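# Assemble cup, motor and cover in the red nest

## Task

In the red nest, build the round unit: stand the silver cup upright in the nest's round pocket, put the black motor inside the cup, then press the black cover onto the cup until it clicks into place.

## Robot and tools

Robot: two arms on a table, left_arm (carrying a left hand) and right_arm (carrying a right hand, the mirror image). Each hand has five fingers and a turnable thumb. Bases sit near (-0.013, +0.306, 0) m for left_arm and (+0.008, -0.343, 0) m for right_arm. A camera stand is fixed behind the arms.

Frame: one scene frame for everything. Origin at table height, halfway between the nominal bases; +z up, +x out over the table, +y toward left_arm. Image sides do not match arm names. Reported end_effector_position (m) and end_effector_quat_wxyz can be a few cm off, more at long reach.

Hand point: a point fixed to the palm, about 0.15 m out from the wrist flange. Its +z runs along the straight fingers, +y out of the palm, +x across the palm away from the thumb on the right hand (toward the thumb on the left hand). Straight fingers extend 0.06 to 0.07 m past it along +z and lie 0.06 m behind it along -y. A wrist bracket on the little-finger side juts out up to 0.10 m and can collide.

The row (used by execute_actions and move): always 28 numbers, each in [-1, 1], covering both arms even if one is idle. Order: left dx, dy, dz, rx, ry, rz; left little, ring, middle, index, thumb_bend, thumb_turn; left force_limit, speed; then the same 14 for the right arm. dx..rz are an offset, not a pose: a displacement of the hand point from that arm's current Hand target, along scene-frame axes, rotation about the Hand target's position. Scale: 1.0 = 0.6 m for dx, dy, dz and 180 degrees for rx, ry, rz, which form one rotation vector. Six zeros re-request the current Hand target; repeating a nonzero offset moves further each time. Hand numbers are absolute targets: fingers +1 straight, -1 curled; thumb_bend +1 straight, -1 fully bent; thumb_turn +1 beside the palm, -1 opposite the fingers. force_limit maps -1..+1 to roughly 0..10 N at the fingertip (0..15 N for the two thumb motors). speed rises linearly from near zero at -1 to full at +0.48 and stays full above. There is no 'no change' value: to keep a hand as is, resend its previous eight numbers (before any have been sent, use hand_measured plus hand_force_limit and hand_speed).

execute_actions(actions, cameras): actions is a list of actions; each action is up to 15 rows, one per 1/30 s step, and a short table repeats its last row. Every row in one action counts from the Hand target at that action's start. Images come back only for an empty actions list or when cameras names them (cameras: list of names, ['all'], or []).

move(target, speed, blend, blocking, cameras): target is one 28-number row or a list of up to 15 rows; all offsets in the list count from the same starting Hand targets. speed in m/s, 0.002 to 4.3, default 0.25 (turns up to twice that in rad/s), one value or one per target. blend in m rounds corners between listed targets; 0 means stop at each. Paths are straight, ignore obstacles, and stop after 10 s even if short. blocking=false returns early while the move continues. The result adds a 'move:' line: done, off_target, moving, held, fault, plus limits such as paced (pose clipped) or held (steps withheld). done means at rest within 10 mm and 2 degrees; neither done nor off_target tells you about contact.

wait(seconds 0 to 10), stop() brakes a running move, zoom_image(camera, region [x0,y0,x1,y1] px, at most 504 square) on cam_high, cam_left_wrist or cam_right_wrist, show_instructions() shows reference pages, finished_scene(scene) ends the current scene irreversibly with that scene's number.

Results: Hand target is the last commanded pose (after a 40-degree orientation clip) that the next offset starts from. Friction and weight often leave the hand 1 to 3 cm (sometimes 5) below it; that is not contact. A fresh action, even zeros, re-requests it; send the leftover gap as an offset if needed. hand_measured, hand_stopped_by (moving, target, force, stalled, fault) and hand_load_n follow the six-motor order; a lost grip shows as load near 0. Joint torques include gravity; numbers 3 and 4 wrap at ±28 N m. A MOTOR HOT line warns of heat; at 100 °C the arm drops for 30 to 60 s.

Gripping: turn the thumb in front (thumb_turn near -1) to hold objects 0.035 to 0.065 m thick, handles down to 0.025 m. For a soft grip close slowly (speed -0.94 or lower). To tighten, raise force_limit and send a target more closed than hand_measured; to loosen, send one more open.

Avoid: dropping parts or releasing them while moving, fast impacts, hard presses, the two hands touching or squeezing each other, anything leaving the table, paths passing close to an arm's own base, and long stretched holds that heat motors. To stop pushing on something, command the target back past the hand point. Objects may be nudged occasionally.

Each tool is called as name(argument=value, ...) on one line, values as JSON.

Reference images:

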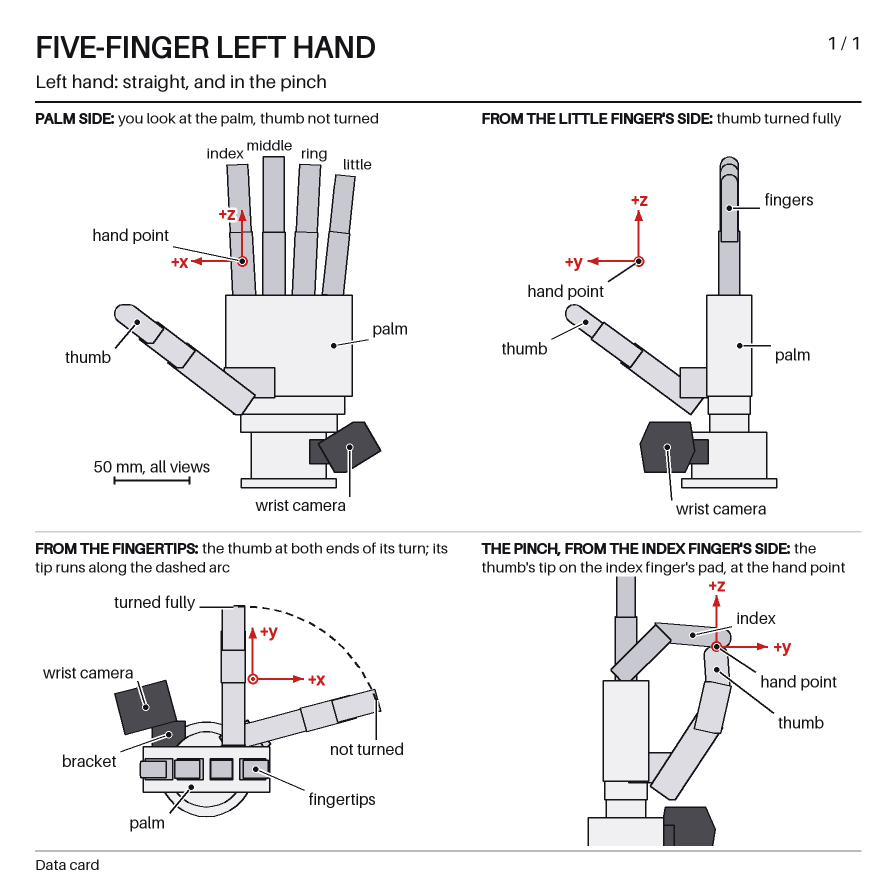

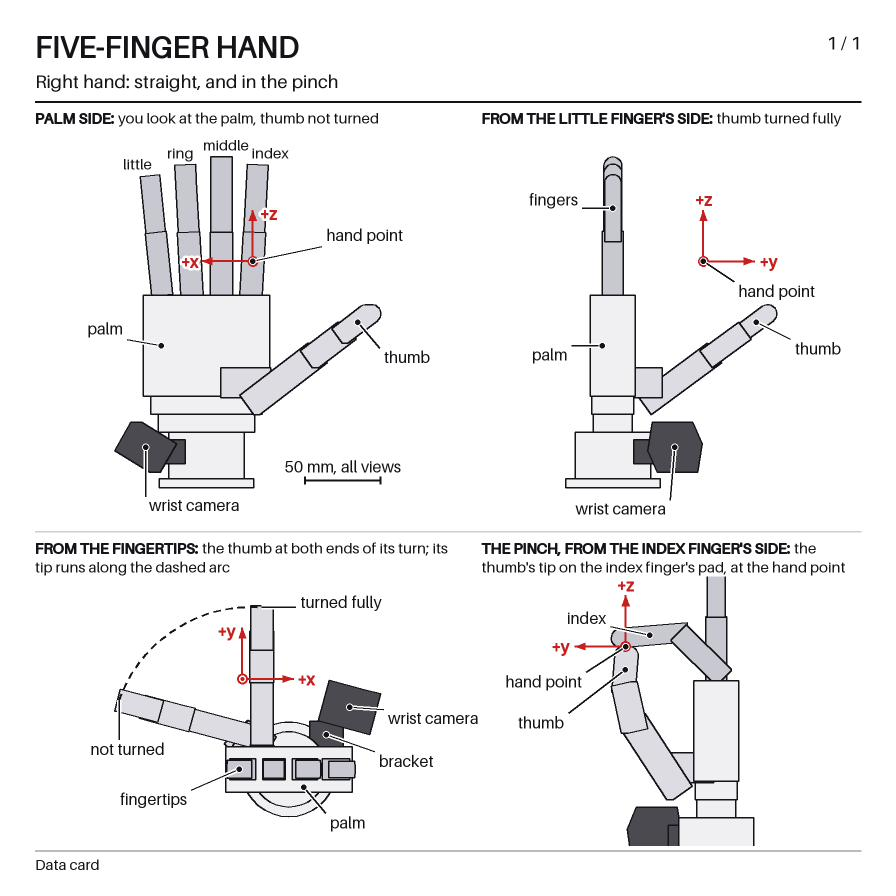

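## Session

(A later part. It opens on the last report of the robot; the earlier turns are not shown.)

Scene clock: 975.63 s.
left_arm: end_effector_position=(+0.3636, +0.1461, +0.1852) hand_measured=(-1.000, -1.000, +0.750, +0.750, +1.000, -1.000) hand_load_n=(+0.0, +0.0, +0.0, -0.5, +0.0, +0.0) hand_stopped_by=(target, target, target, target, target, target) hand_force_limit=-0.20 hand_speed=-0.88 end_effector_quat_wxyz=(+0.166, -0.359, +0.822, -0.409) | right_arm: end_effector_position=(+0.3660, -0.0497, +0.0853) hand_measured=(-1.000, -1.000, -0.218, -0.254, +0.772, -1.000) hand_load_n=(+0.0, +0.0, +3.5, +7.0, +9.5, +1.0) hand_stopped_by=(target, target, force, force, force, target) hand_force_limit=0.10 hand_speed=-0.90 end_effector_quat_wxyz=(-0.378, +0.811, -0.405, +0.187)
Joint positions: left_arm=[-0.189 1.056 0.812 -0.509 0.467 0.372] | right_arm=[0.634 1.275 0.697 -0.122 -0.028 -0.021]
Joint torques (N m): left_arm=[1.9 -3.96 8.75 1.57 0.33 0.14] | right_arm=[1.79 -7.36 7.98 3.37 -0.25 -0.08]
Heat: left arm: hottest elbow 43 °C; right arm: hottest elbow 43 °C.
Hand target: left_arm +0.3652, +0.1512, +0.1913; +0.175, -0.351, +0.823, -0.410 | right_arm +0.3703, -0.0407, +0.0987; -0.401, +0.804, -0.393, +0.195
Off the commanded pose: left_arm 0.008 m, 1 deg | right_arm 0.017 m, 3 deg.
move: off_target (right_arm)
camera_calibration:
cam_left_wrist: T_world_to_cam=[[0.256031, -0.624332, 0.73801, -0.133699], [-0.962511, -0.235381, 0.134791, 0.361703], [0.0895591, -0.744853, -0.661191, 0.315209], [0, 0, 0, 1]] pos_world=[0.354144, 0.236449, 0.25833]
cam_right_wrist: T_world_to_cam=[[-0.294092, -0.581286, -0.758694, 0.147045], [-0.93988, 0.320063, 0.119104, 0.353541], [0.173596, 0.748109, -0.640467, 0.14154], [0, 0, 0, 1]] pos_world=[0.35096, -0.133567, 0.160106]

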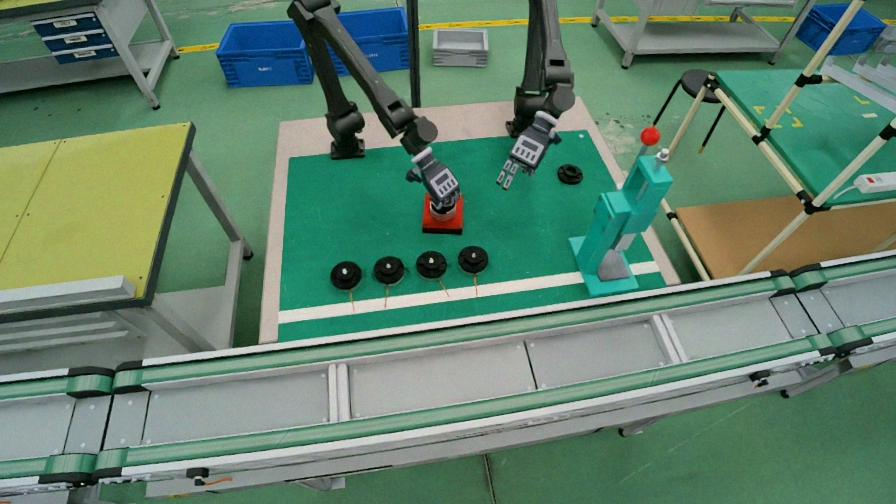

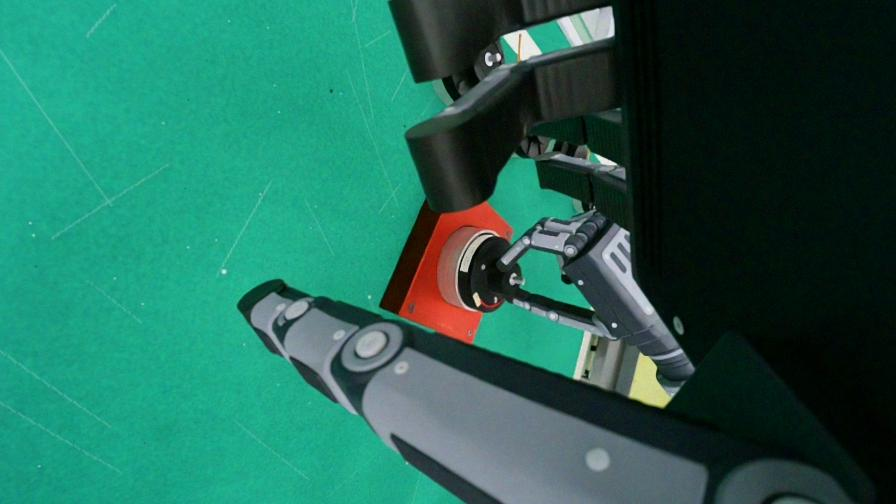

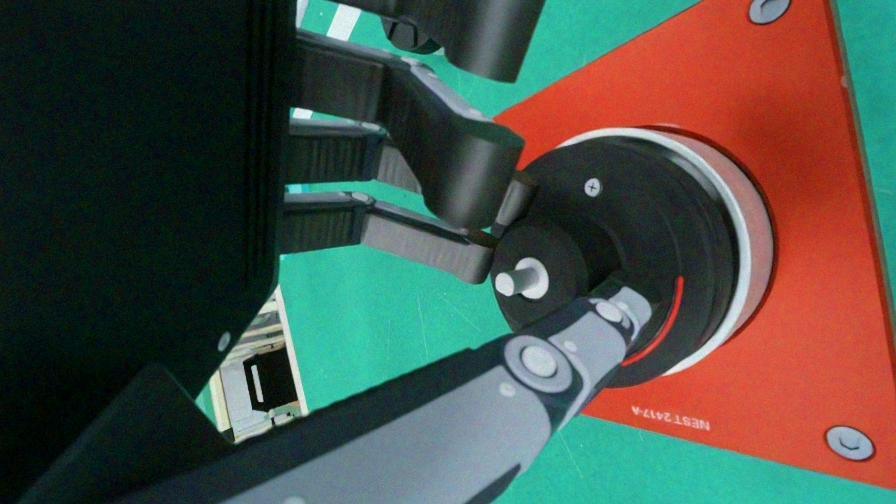

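move(target=[0,0,0,0,0,0,-1,-1,0.75,0.75,1,-1,-0.2,-0.88,0.004,-0.003,-0.007,0,0,0,-1,-1,-0.5,-0.5,0.3,-1,0.1,-0.9], speed=0.06, cameras=["all"])

zoom_image(camera="cam_high", region=[424, 192, 464, 224])

zoom_image(camera="cam_left_wrist", region=[430, 215, 530, 320])

zoom_image(camera="cam_right_wrist", region=[480, 80, 780, 400])

Scene clock: 1003.13 s.
left_arm: end_effector_position=(+0.3636, +0.1461, +0.1852) hand_measured=(-1.000, -1.000, +0.750, +0.750, +1.000, -1.000) hand_load_n=(+0.5, +0.0, +0.0, +0.0, +0.0, +0.0) hand_stopped_by=(target, target, target, target, target, target) hand_force_limit=-0.20 hand_speed=-0.88 end_effector_quat_wxyz=(+0.166, -0.359, +0.822, -0.409) | right_arm: end_effector_position=(+0.3665, -0.0494, +0.0850) hand_measured=(-1.000, -1.000, -0.218, -0.254, +0.772, -1.000) hand_load_n=(+0.0, +0.0, +4.5, +6.0, +9.5, +0.0) hand_stopped_by=(target, target, force, force, force, target) hand_force_limit=0.10 hand_speed=-0.90 end_effector_quat_wxyz=(-0.381, +0.811, -0.401, +0.190)
Joint positions: left_arm=[-0.189 1.056 0.812 -0.509 0.467 0.372] | right_arm=[0.634 1.275 0.693 -0.109 -0.03 -0.027]
Joint torques (N m): left_arm=[2.14 -3.84 8.76 1.42 0.38 0.13] | right_arm=[1.14 -6.53 8.05 3.47 -0.42 -0.07]
Heat: left arm: hottest elbow 43 °C; right arm: hottest elbow 42 °C.
Hand target: left_arm +0.3652, +0.1512, +0.1913; +0.175, -0.351, +0.823, -0.410 | right_arm +0.3727, -0.0425, +0.0945; -0.401, +0.804, -0.393, +0.195
Off the commanded pose: left_arm 0.008 m, 1 deg | right_arm 0.013 m, 3 deg.
move: off_target (right_arm)
camera_calibration:
cam_left_wrist: T_world_to_cam=[[0.256031, -0.624332, 0.73801, -0.133699], [-0.962511, -0.235381, 0.134791, 0.361703], [0.0895591, -0.744853, -0.661191, 0.315209], [0, 0, 0, 1]] pos_world=[0.354144, 0.236449, 0.25833]
cam_right_wrist: T_world_to_cam=[[-0.284541, -0.581619, -0.762074, 0.143832], [-0.942511, 0.315035, 0.111476, 0.355368], [0.175243, 0.749982, -0.637822, 0.140353], [0, 0, 0, 1]] pos_world=[0.351268, -0.13356, 0.159516]

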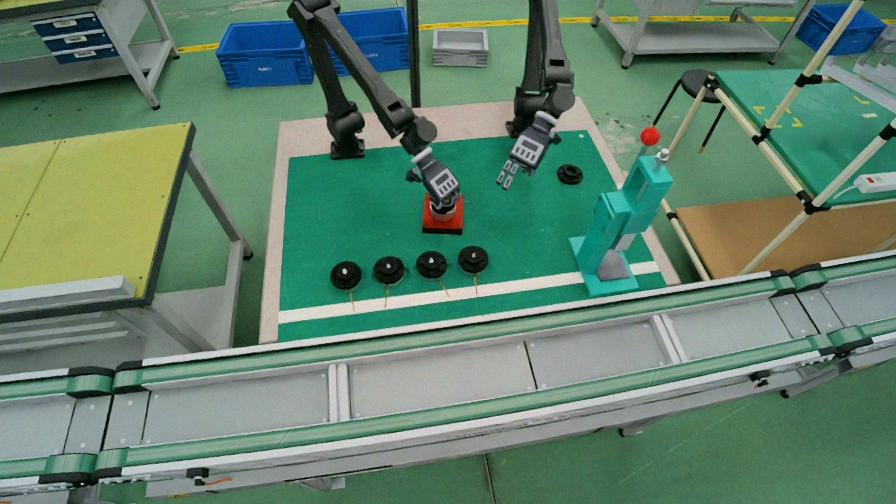

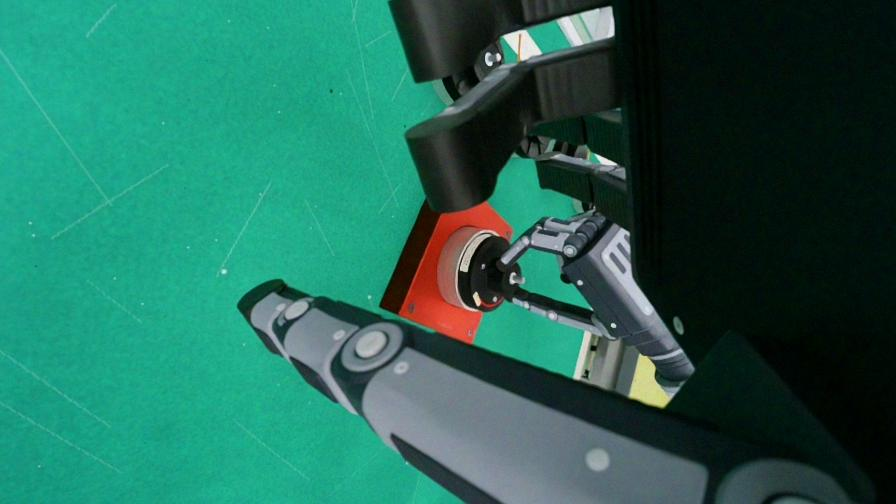

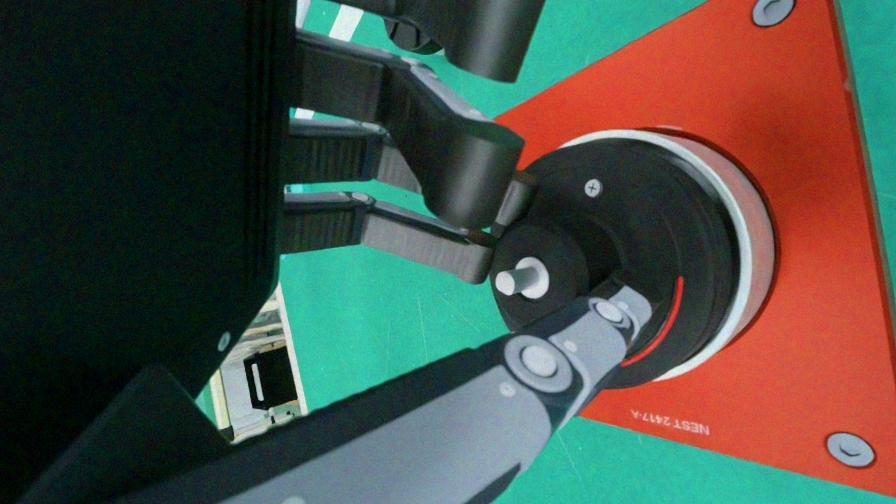

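Scaled by 12.600 from the camera's 896x504 image, which has a finer 1280x720 frame.

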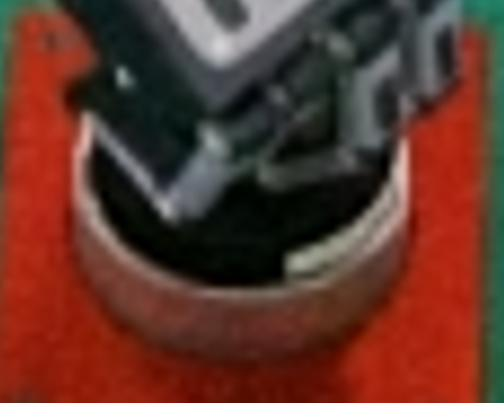

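Scaled by 4.800 from the camera's 896x504 image, which has a finer 1280x720 frame.

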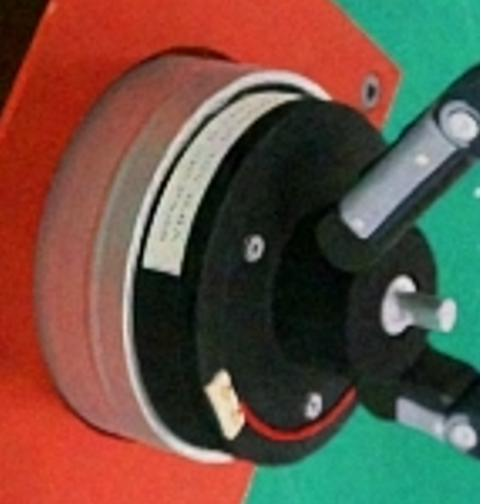

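Scaled by 1.575 from the camera's 896x504 image, which has a finer 1280x720 frame.

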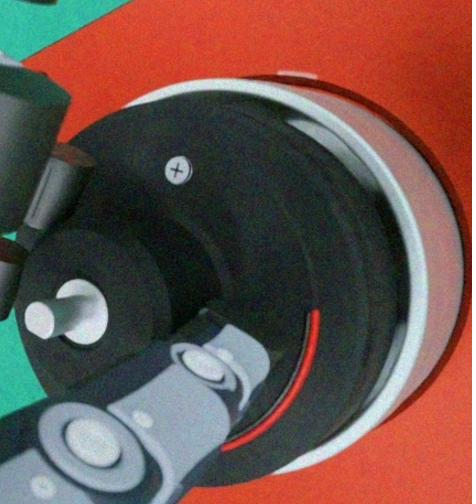

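move(target=[0,0,0,0,0,0,-1,-1,0.75,0.75,1,-1,-0.2,-0.88,0.003,-0.001,0.008,0,0,0,-1,-1,-0.5,-0.5,0.3,-1,0.1,-0.9], speed=0.06, cameras=["all"])

zoom_image(camera="cam_left_wrist", region=[430, 215, 530, 320])

zoom_image(camera="cam_right_wrist", region=[480, 80, 780, 400])

Scene clock: 1014.03 s.
left_arm: end_effector_position=(+0.3636, +0.1461, +0.1852) hand_measured=(-1.000, -1.000, +0.750, +0.750, +1.000, -1.000) hand_load_n=(+0.0, +0.0, +0.0, +0.0, +0.0, +0.0) hand_stopped_by=(target, target, target, target, target, target) hand_force_limit=-0.20 hand_speed=-0.88 end_effector_quat_wxyz=(+0.166, -0.359, +0.822, -0.409) | right_arm: end_effector_position=(+0.3664, -0.0494, +0.0851) hand_measured=(-1.000, -1.000, -0.218, -0.254, +0.772, -1.000) hand_load_n=(+0.0, +0.0, +4.0, +6.5, +9.5, +0.0) hand_stopped_by=(target, target, force, force, force, target) hand_force_limit=0.10 hand_speed=-0.90 end_effector_quat_wxyz=(-0.382, +0.811, -0.400, +0.188)
Joint positions: left_arm=[-0.189 1.056 0.812 -0.509 0.467 0.372] | right_arm=[0.632 1.275 0.693 -0.109 -0.035 -0.028]
Joint torques (N m): left_arm=[1.96 -3.84 8.72 1.37 0.33 0.12] | right_arm=[0.85 -7 8.91 2.8 -0.39 -0.08]
Heat: left arm: hottest elbow 43 °C; right arm: hottest elbow 42 °C.
Hand target: left_arm +0.3652, +0.1512, +0.1913; +0.175, -0.351, +0.823, -0.410 | right_arm +0.3745, -0.0431, +0.0993; -0.401, +0.804, -0.393, +0.195
Off the commanded pose: left_arm 0.008 m, 1 deg | right_arm 0.018 m, 3 deg.
move: off_target (right_arm)
camera_calibration:
cam_left_wrist: T_world_to_cam=[[0.256031, -0.624332, 0.73801, -0.133699], [-0.962511, -0.235381, 0.134791, 0.361703], [0.0895591, -0.744853, -0.661191, 0.315209], [0, 0, 0, 1]] pos_world=[0.354144, 0.236449, 0.25833]
cam_right_wrist: T_world_to_cam=[[-0.283572, -0.581391, -0.762608, 0.143608], [-0.943335, 0.312055, 0.112872, 0.355257], [0.172353, 0.751403, -0.636937, 0.141452], [0, 0, 0, 1]] pos_world=[0.35147, -0.133655, 0.159514]

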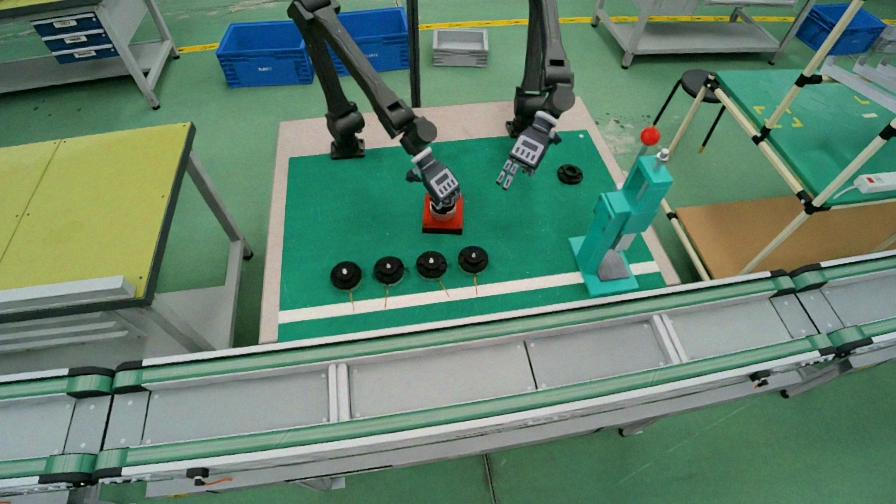

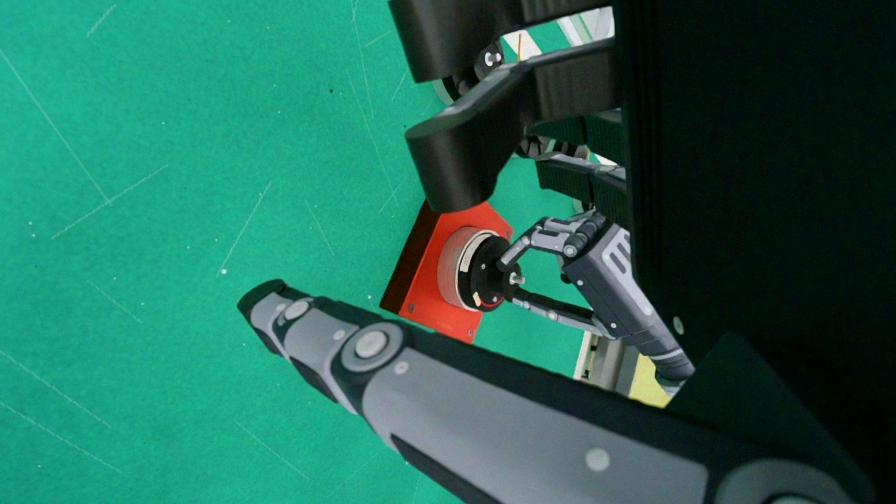

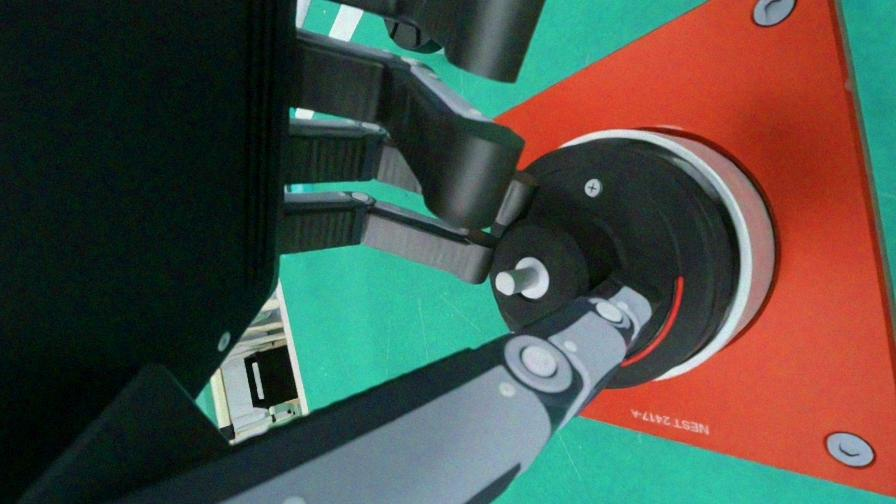

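Scaled by 4.800 from the camera's 896x504 image, which has a finer 1280x720 frame.

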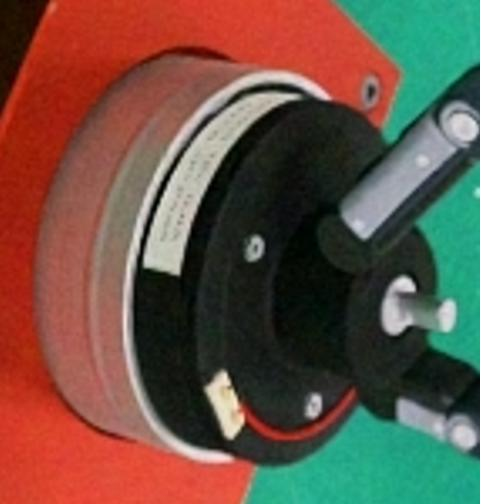

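Scaled by 1.575 from the camera's 896x504 image, which has a finer 1280x720 frame.

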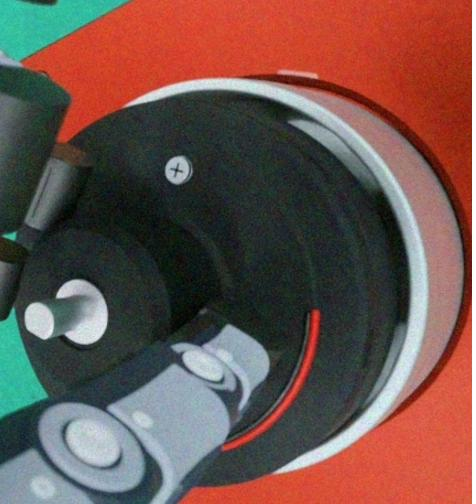

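move(target=[[0,0,0,0,0,0,-1,-1,0.75,0.75,1,-1,-0.2,-0.88,0.003,0.003,0.018,0.0068,-0.0088,0,-1,-1,-0.5,-0.5,0.3,-1,0.1,-0.9],[0,0,0,0,0,0,-1,-1,0.75,0.75,1,-1,-0.2,-0.88,-0.004,0.004,0.001,0.0068,-0.0088,0,-1,-1,-0.5,-0.5,0.3,-1,0.1,-0.9]], speed=0.06, cameras=["all"])

zoom_image(camera="cam_left_wrist", region=[430, 215, 530, 320])

zoom_image(camera="cam_right_wrist", region=[480, 80, 780, 400])

Scene clock: 1032.80 s.
left_arm: end_effector_position=(+0.3636, +0.1461, +0.1852) hand_measured=(-1.000, -1.000, +0.750, +0.750, +1.000, -1.000) hand_load_n=(+0.0, +0.0, +0.5, +0.0, +0.0, +0.0) hand_stopped_by=(target, target, target, target, target, target) hand_force_limit=-0.20 hand_speed=-0.88 end_effector_quat_wxyz=(+0.166, -0.359, +0.822, -0.409) | right_arm: end_effector_position=(+0.3665, -0.0493, +0.0839) hand_measured=(-1.000, -1.000, -0.218, -0.254, +0.772, -1.000) hand_load_n=(+0.0, +0.0, +4.0, +5.0, +10.0, -1.0) hand_stopped_by=(target, target, force, force, force, target) hand_force_limit=0.10 hand_speed=-0.90 end_effector_quat_wxyz=(-0.390, +0.808, -0.398, +0.193)
Joint positions: left_arm=[-0.189 1.056 0.812 -0.509 0.467 0.372] | right_arm=[0.632 1.272 0.676 -0.076 -0.035 -0.028]
Joint torques (N m): left_arm=[2.08 -4.42 8.8 1.42 0.35 0.11] | right_arm=[1.61 -7.59 7.86 3.49 -0.21 -0.01]
Heat: left arm: hottest elbow 44 °C; right arm: hottest elbow 42 °C.
Hand target: left_arm +0.3652, +0.1512, +0.1913; +0.175, -0.351, +0.823, -0.410 | right_arm +0.3721, -0.0407, +0.0999; -0.415, +0.797, -0.389, +0.202
Off the commanded pose: left_arm 0.008 m, 1 deg | right_arm 0.019 m, 4 deg.
move: off_target (right_arm)
camera_calibration:
cam_left_wrist: T_world_to_cam=[[0.256031, -0.624332, 0.73801, -0.133699], [-0.962511, -0.235381, 0.134791, 0.361703], [0.0895591, -0.744853, -0.661191, 0.315209], [0, 0, 0, 1]] pos_world=[0.354144, 0.236449, 0.25833]
cam_right_wrist: T_world_to_cam=[[-0.271071, -0.572531, -0.773776, 0.139667], [-0.945057, 0.3109, 0.101034, 0.357117], [0.182722, 0.75865, -0.625351, 0.136143], [0, 0, 0, 1]] pos_world=[0.350479, -0.134349, 0.157127]

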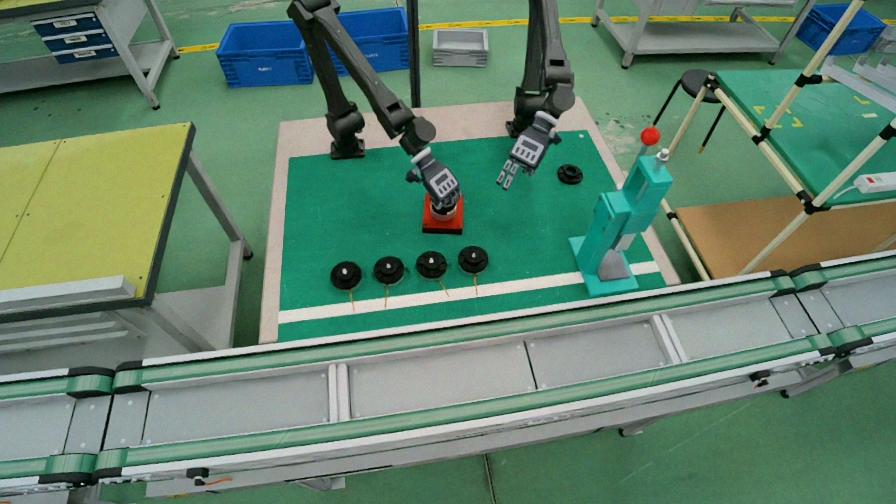

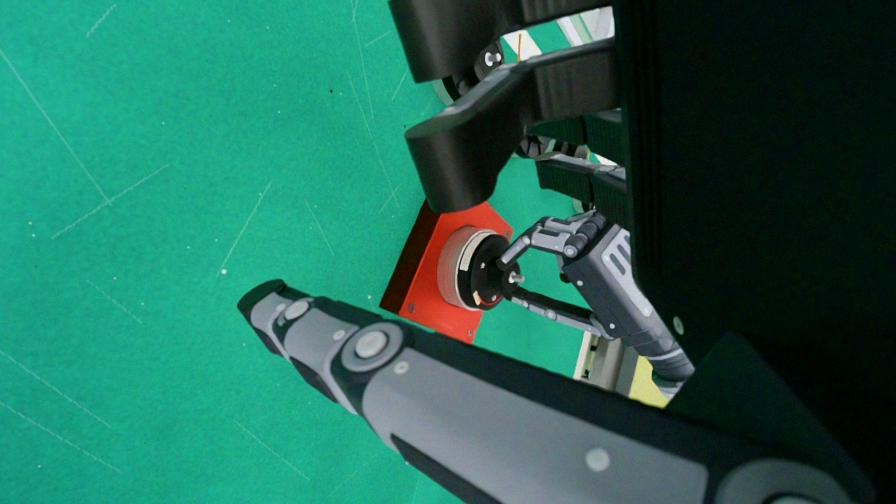

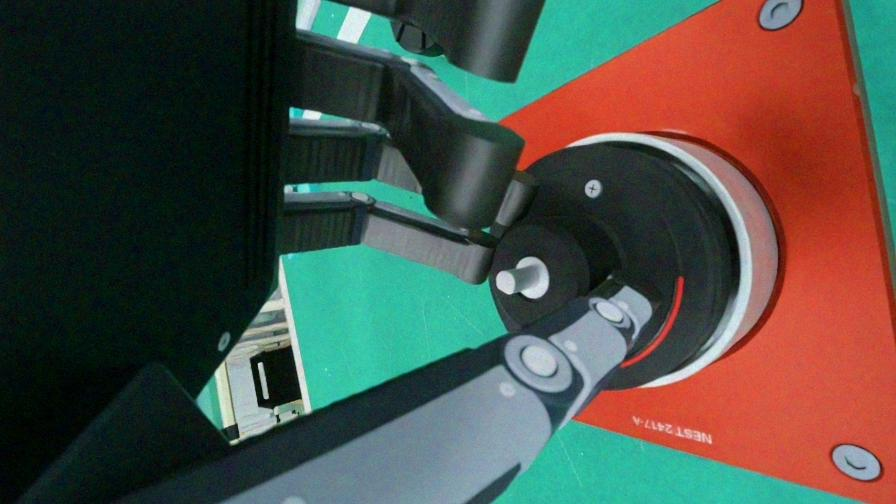

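Scaled by 4.800 from the camera's 896x504 image, which has a finer 1280x720 frame.

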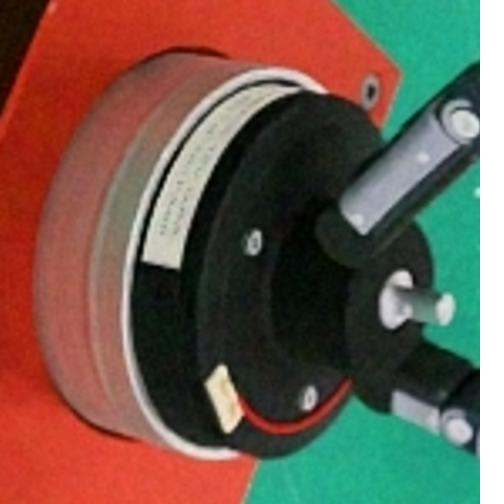

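Scaled by 1.575 from the camera's 896x504 image, which has a finer 1280x720 frame.

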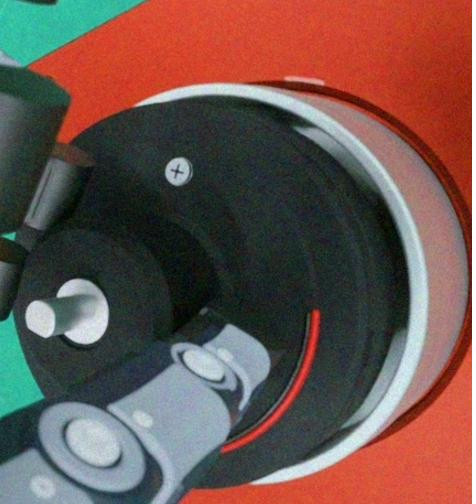

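move(target=[0,0,0,0,0,0,-1,-1,0.75,0.75,1,-1,-0.2,-0.88,0.0,0.0,-0.012,0,0,0,-1,-1,-0.5,-0.5,0.3,-1,0.1,-0.9], speed=0.06, cameras=["all"])

zoom_image(camera="cam_left_wrist", region=[430, 215, 530, 320])

zoom_image(camera="cam_right_wrist", region=[480, 80, 780, 400])

Scene clock: 1048.20 s.
left_arm: end_effector_position=(+0.3636, +0.1461, +0.1852) hand_measured=(-1.000, -1.000, +0.750, +0.750, +1.000, -1.000) hand_load_n=(+0.0, +0.0, +0.0, +0.0, +0.0, +0.0) hand_stopped_by=(target, target, target, target, target, target) hand_force_limit=-0.20 hand_speed=-0.88 end_effector_quat_wxyz=(+0.166, -0.359, +0.822, -0.409) | right_arm: end_effector_position=(+0.3658, -0.0507, +0.0799) hand_measured=(-1.000, -1.000, -0.218, -0.254, +0.772, -1.000) hand_load_n=(+0.0, +0.0, +4.5, +5.5, +9.0, +1.0) hand_stopped_by=(target, target, force, force, force, target) hand_force_limit=0.10 hand_speed=-0.90 end_effector_quat_wxyz=(-0.392, +0.807, -0.397, +0.196)
Joint positions: left_arm=[-0.189 1.056 0.812 -0.509 0.467 0.372] | right_arm=[0.632 1.273 0.66 -0.051 -0.032 -0.031]
Joint torques (N m): left_arm=[1.79 -3.78 8.76 1.36 0.35 0.11] | right_arm=[1.14 -6.59 8.18 3.54 -0.28 0.01]
Heat: left arm: hottest elbow 44 °C; right arm: hottest elbow 41 °C.
Hand target: left_arm +0.3652, +0.1512, +0.1913; +0.175, -0.351, +0.823, -0.410 | right_arm +0.3721, -0.0407, +0.0927; -0.415, +0.797, -0.389, +0.202
Off the commanded pose: left_arm 0.008 m, 1 deg | right_arm 0.018 m, 3 deg.
move: off_target (right_arm)
camera_calibration:
cam_left_wrist: T_world_to_cam=[[0.256031, -0.624332, 0.73801, -0.133699], [-0.962511, -0.235381, 0.134791, 0.361703], [0.0895591, -0.744853, -0.661191, 0.315209], [0, 0, 0, 1]] pos_world=[0.354144, 0.236449, 0.25833]
cam_right_wrist: T_world_to_cam=[[-0.264436, -0.571751, -0.776643, 0.133339], [-0.945769, 0.311284, 0.092859, 0.358248], [0.188664, 0.75908, -0.623059, 0.132488], [0, 0, 0, 1]] pos_world=[0.349084, -0.135849, 0.152838]

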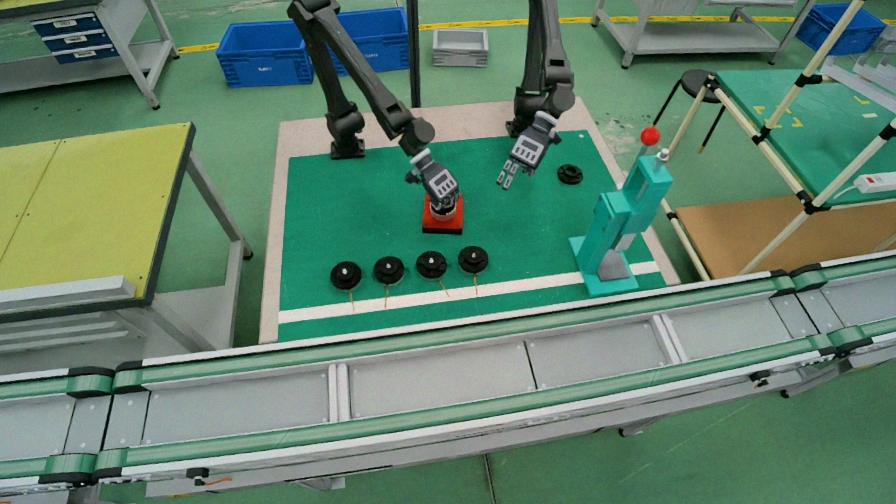

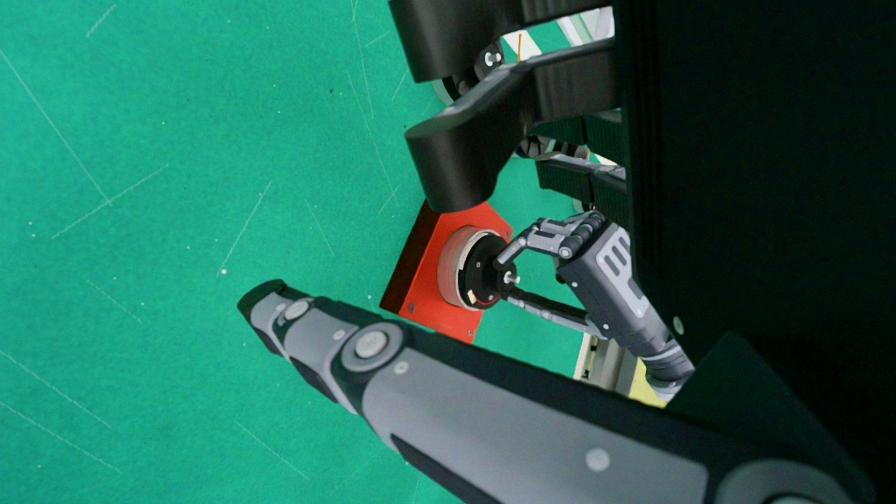

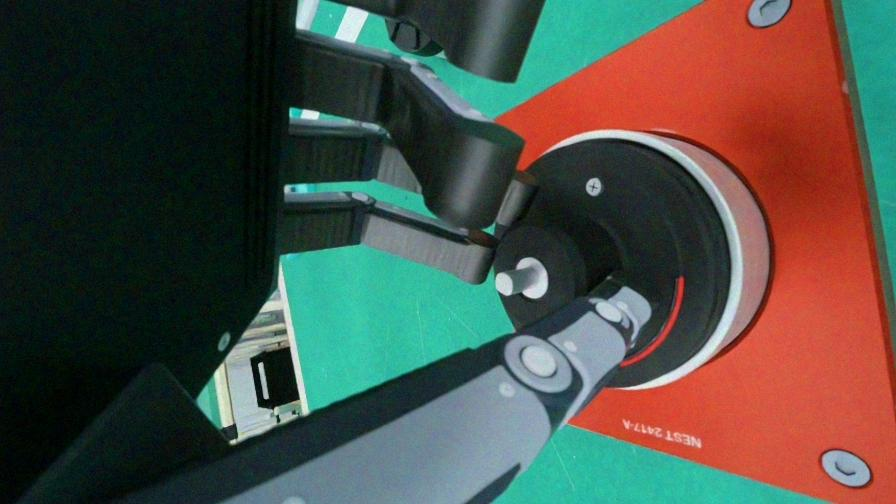

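Scaled by 4.800 from the camera's 896x504 image, which has a finer 1280x720 frame.

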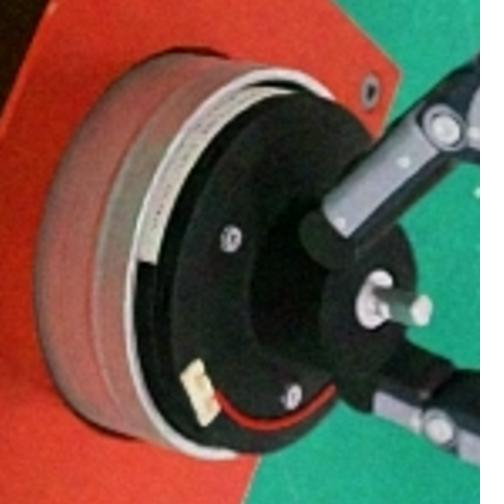

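Scaled by 1.575 from the camera's 896x504 image, which has a finer 1280x720 frame.

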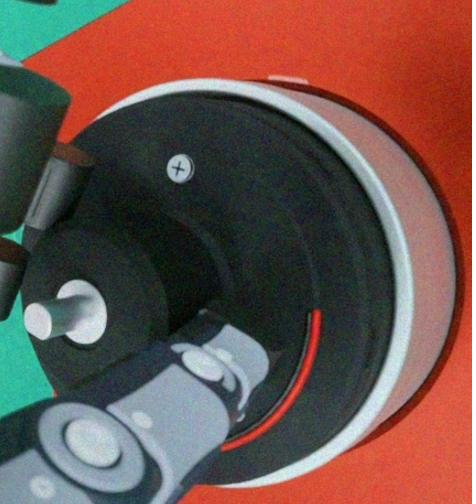

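move(target=[0,0,0,0,0,0,-1,-1,0.75,0.75,1,-1,-0.2,-0.88,0.0,0.0,-0.02,0,0,0,-1,-1,-0.5,-0.5,0.3,-1,0.1,-0.9], speed=0.06, cameras=["cam_left_wrist","cam_right_wrist"])

zoom_image(camera="cam_left_wrist", region=[430, 215, 530, 320])

zoom_image(camera="cam_right_wrist", region=[480, 80, 780, 400])

Scene clock: 1058.67 s.
left_arm: end_effector_position=(+0.3636, +0.1461, +0.1852) hand_measured=(-1.000, -1.000, +0.750, +0.750, +1.000, -1.000) hand_load_n=(+0.0, +0.0, +0.0, +0.0, +0.0, +0.0) hand_stopped_by=(target, target, target, target, target, target) hand_force_limit=-0.20 hand_speed=-0.88 end_effector_quat_wxyz=(+0.166, -0.359, +0.822, -0.409) | right_arm: end_effector_position=(+0.3658, -0.0507, +0.0681) hand_measured=(-1.000, -1.000, -0.218, -0.254, +0.772, -1.000) hand_load_n=(+0.0, +0.0, +4.5, +5.5, +8.5, +1.0) hand_stopped_by=(target, target, force, force, force, target) hand_force_limit=0.10 hand_speed=-0.90 end_effector_quat_wxyz=(-0.392, +0.807, -0.397, +0.196)
Joint positions: left_arm=[-0.189 1.056 0.812 -0.509 0.467 0.372] | right_arm=[0.632 1.298 0.644 -0.01 -0.032 -0.031]
Joint torques (N m): left_arm=[2.26 -4.01 8.77 1.42 0.37 0.11] | right_arm=[1.67 -6.71 7.97 3.58 -0.28 0.01]
Heat: left arm: hottest elbow 44 °C; right arm: hottest elbow 41 °C.
Hand target: left_arm +0.3652, +0.1512, +0.1913; +0.175, -0.351, +0.823, -0.410 | right_arm +0.3721, -0.0407, +0.0807; -0.415, +0.797, -0.389, +0.202
Off the commanded pose: left_arm 0.008 m, 1 deg | right_arm 0.017 m, 3 deg.
move: off_target (right_arm)
camera_calibration:
cam_left_wrist: T_world_to_cam=[[0.256031, -0.624332, 0.73801, -0.133699], [-0.962511, -0.235381, 0.134791, 0.361703], [0.0895591, -0.744853, -0.661191, 0.315209], [0, 0, 0, 1]] pos_world=[0.354144, 0.236449, 0.25833]
cam_right_wrist: T_world_to_cam=[[-0.264436, -0.571751, -0.776643, 0.124175], [-0.945769, 0.311284, 0.092859, 0.359344], [0.188664, 0.75908, -0.623059, 0.125136], [0, 0, 0, 1]] pos_world=[0.349084, -0.135849, 0.141038]
Images, in order (width x height): cam_left_wrist 896x504, cam_right_wrist 896x504.

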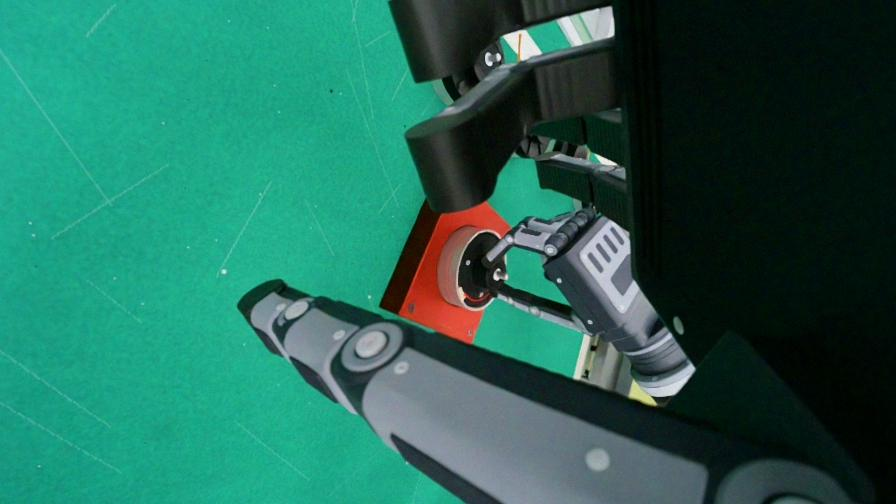

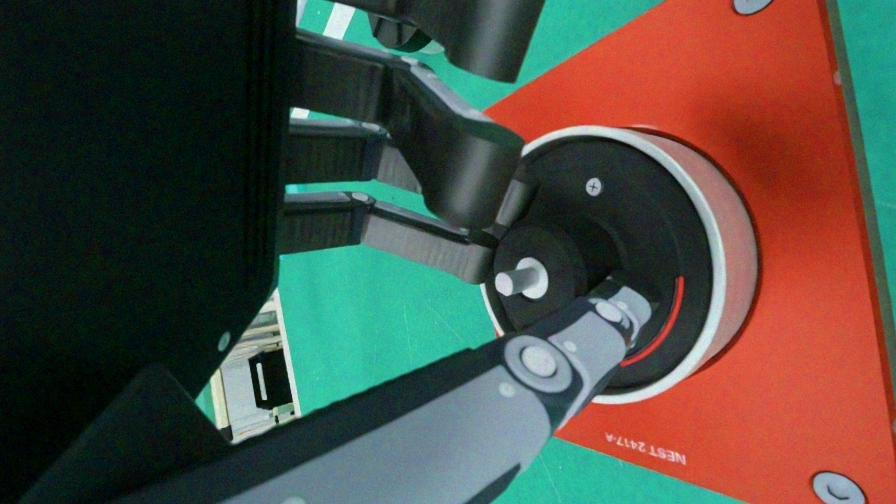

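Scaled by 4.800 from the camera's 896x504 image, which has a finer 1280x720 frame.

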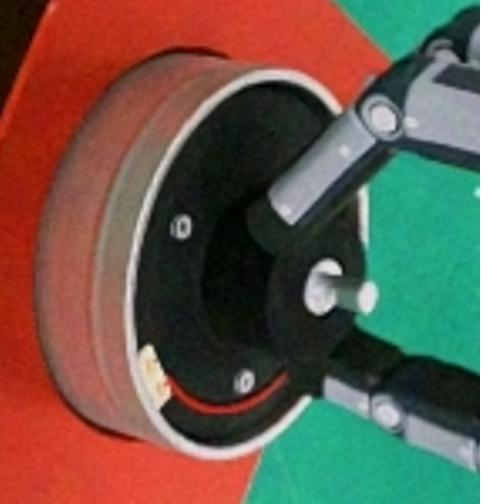

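Scaled by 1.575 from the camera's 896x504 image, which has a finer 1280x720 frame.

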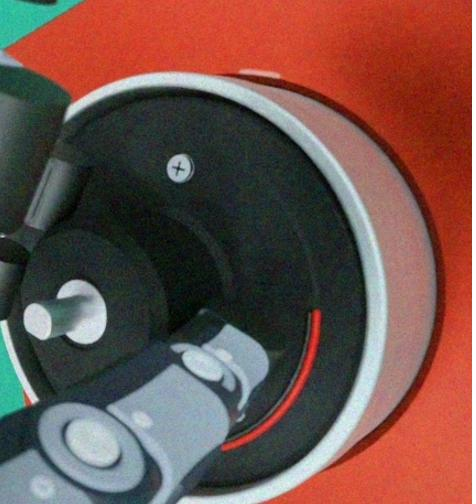

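move(target=[0,0,0,0,0,0,-1,-1,0.75,0.75,1,-1,-0.2,-0.88,0.0,0.0,-0.007,0,0,0,-1,-1,-0.5,-0.5,0.3,-1,0.1,-0.9], speed=0.06, cameras=[])

move(target=[0,0,0,0,0,0,-1,-1,0.75,0.75,1,-1,-0.2,-0.88,0.0,0.0,0,0,0,0,-1,-1,0.0,0.0,0.9,-1,0.1,-0.85], speed=0.06, cameras=["cam_left_wrist","cam_right_wrist"])

Scene clock: 1070.60 s.
left_arm: end_effector_position=(+0.3636, +0.1461, +0.1852) hand_measured=(-1.000, -1.000, +0.750, +0.750, +1.000, -1.000) hand_load_n=(+0.0, +0.0, +0.0, +0.0, +0.0, +0.0) hand_stopped_by=(target, target, target, target, target, target) hand_force_limit=-0.20 hand_speed=-0.88 end_effector_quat_wxyz=(+0.166, -0.359, +0.822, -0.409) | right_arm: end_effector_position=(+0.3665, -0.0503, +0.0659) hand_measured=(-1.000, -1.000, -0.218, -0.254, +0.772, -1.000) hand_load_n=(+0.0, +0.0, +4.5, +5.0, +8.5, +1.0) hand_stopped_by=(target, target, force, force, force, target) hand_force_limit=0.10 hand_speed=-0.90 end_effector_quat_wxyz=(-0.394, +0.806, -0.396, +0.197)
Joint positions: left_arm=[-0.189 1.056 0.812 -0.509 0.467 0.372] | right_arm=[0.632 1.304 0.639 0.006 -0.032 -0.031]
Joint torques (N m): left_arm=[1.96 -4.54 8.83 1.44 0.32 0.11] | right_arm=[1.73 -6.59 7.79 3.54 -0.29 0.01]
Heat: left arm: hottest elbow 44 °C; right arm: hottest elbow 41 °C.
Hand target: left_arm +0.3652, +0.1512, +0.1913; +0.175, -0.351, +0.823, -0.410 | right_arm +0.3721, -0.0407, +0.0765; -0.415, +0.797, -0.389, +0.202
Off the commanded pose: left_arm 0.008 m, 1 deg | right_arm 0.015 m, 3 deg.
move: off_target (right_arm)
No camera images: "cameras" was empty.

Scene clock: 1071.80 s.
left_arm: end_effector_position=(+0.3636, +0.1461, +0.1852) hand_measured=(-1.000, -1.000, +0.750, +0.750, +1.000, -1.000) hand_load_n=(+0.0, +0.0, +0.0, +0.0, +0.0, +0.0) hand_stopped_by=(target, target, target, target, target, target) hand_force_limit=-0.20 hand_speed=-0.88 end_effector_quat_wxyz=(+0.166, -0.359, +0.822, -0.409) | right_arm: end_effector_position=(+0.3682, -0.0485, +0.0680) hand_measured=(-1.000, -1.000, +0.000, +0.000, +0.900, -1.000) hand_load_n=(+0.0, +0.0, +0.0, +0.0, +0.0, +0.0) hand_stopped_by=(target, target, target, target, target, target) hand_force_limit=0.10 hand_speed=-0.85 end_effector_quat_wxyz=(-0.399, +0.802, -0.398, +0.198)
Joint positions: left_arm=[-0.189 1.056 0.812 -0.509 0.467 0.372] | right_arm=[0.632 1.304 0.639 0.017 -0.032 -0.024]
Joint torques (N m): left_arm=[1.96 -4.54 8.85 1.42 0.32 0.12] | right_arm=[1.79 -6.53 7.77 3.12 -0.28 0.01]
Heat: left arm: hottest elbow 44 °C; right arm: hottest elbow 41 °C.
Hand target: left_arm +0.3652, +0.1512, +0.1913; +0.175, -0.351, +0.823, -0.410 | right_arm +0.3721, -0.0407, +0.0765; -0.415, +0.797, -0.389, +0.202
Off the commanded pose: left_arm 0.008 m, 1 deg | right_arm 0.012 m, 2 deg.
move: off_target (right_arm)
camera_calibration:
cam_left_wrist: T_world_to_cam=[[0.256031, -0.624332, 0.73801, -0.133699], [-0.962511, -0.235381, 0.134791, 0.361703], [0.0895591, -0.744853, -0.661191, 0.315209], [0, 0, 0, 1]] pos_world=[0.354144, 0.236449, 0.25833]
cam_right_wrist: T_world_to_cam=[[-0.260184, -0.559874, -0.786667, 0.125608], [-0.945108, 0.314465, 0.0887818, 0.361074], [0.197673, 0.766585, -0.61096, 0.119134], [0, 0, 0, 1]] pos_world=[0.350386, -0.134547, 0.139541]
Images, in order (width x height): cam_left_wrist 896x504, cam_right_wrist 896x504.

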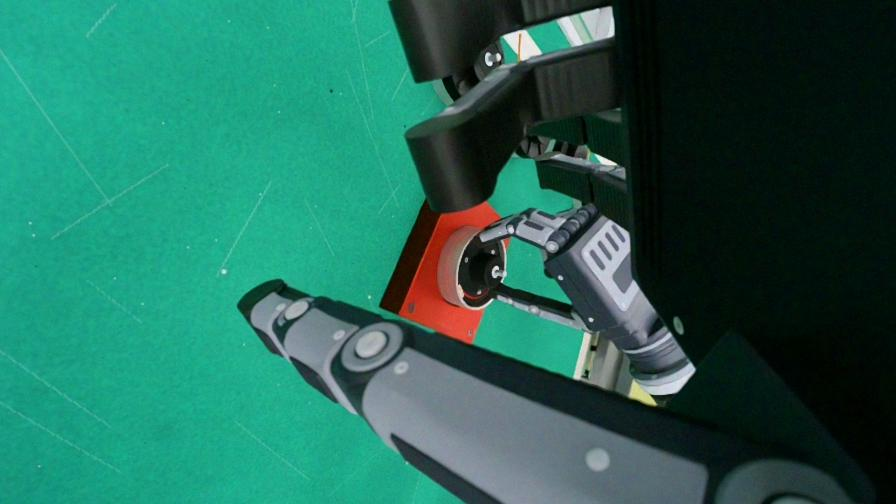

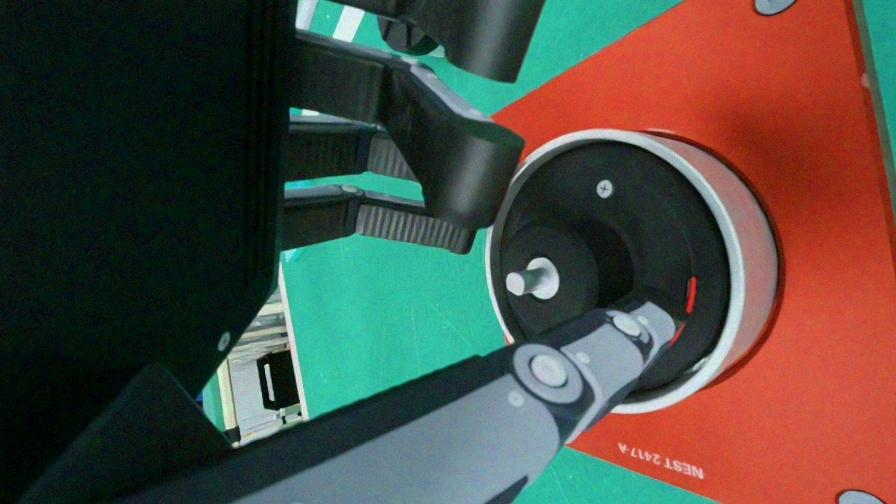

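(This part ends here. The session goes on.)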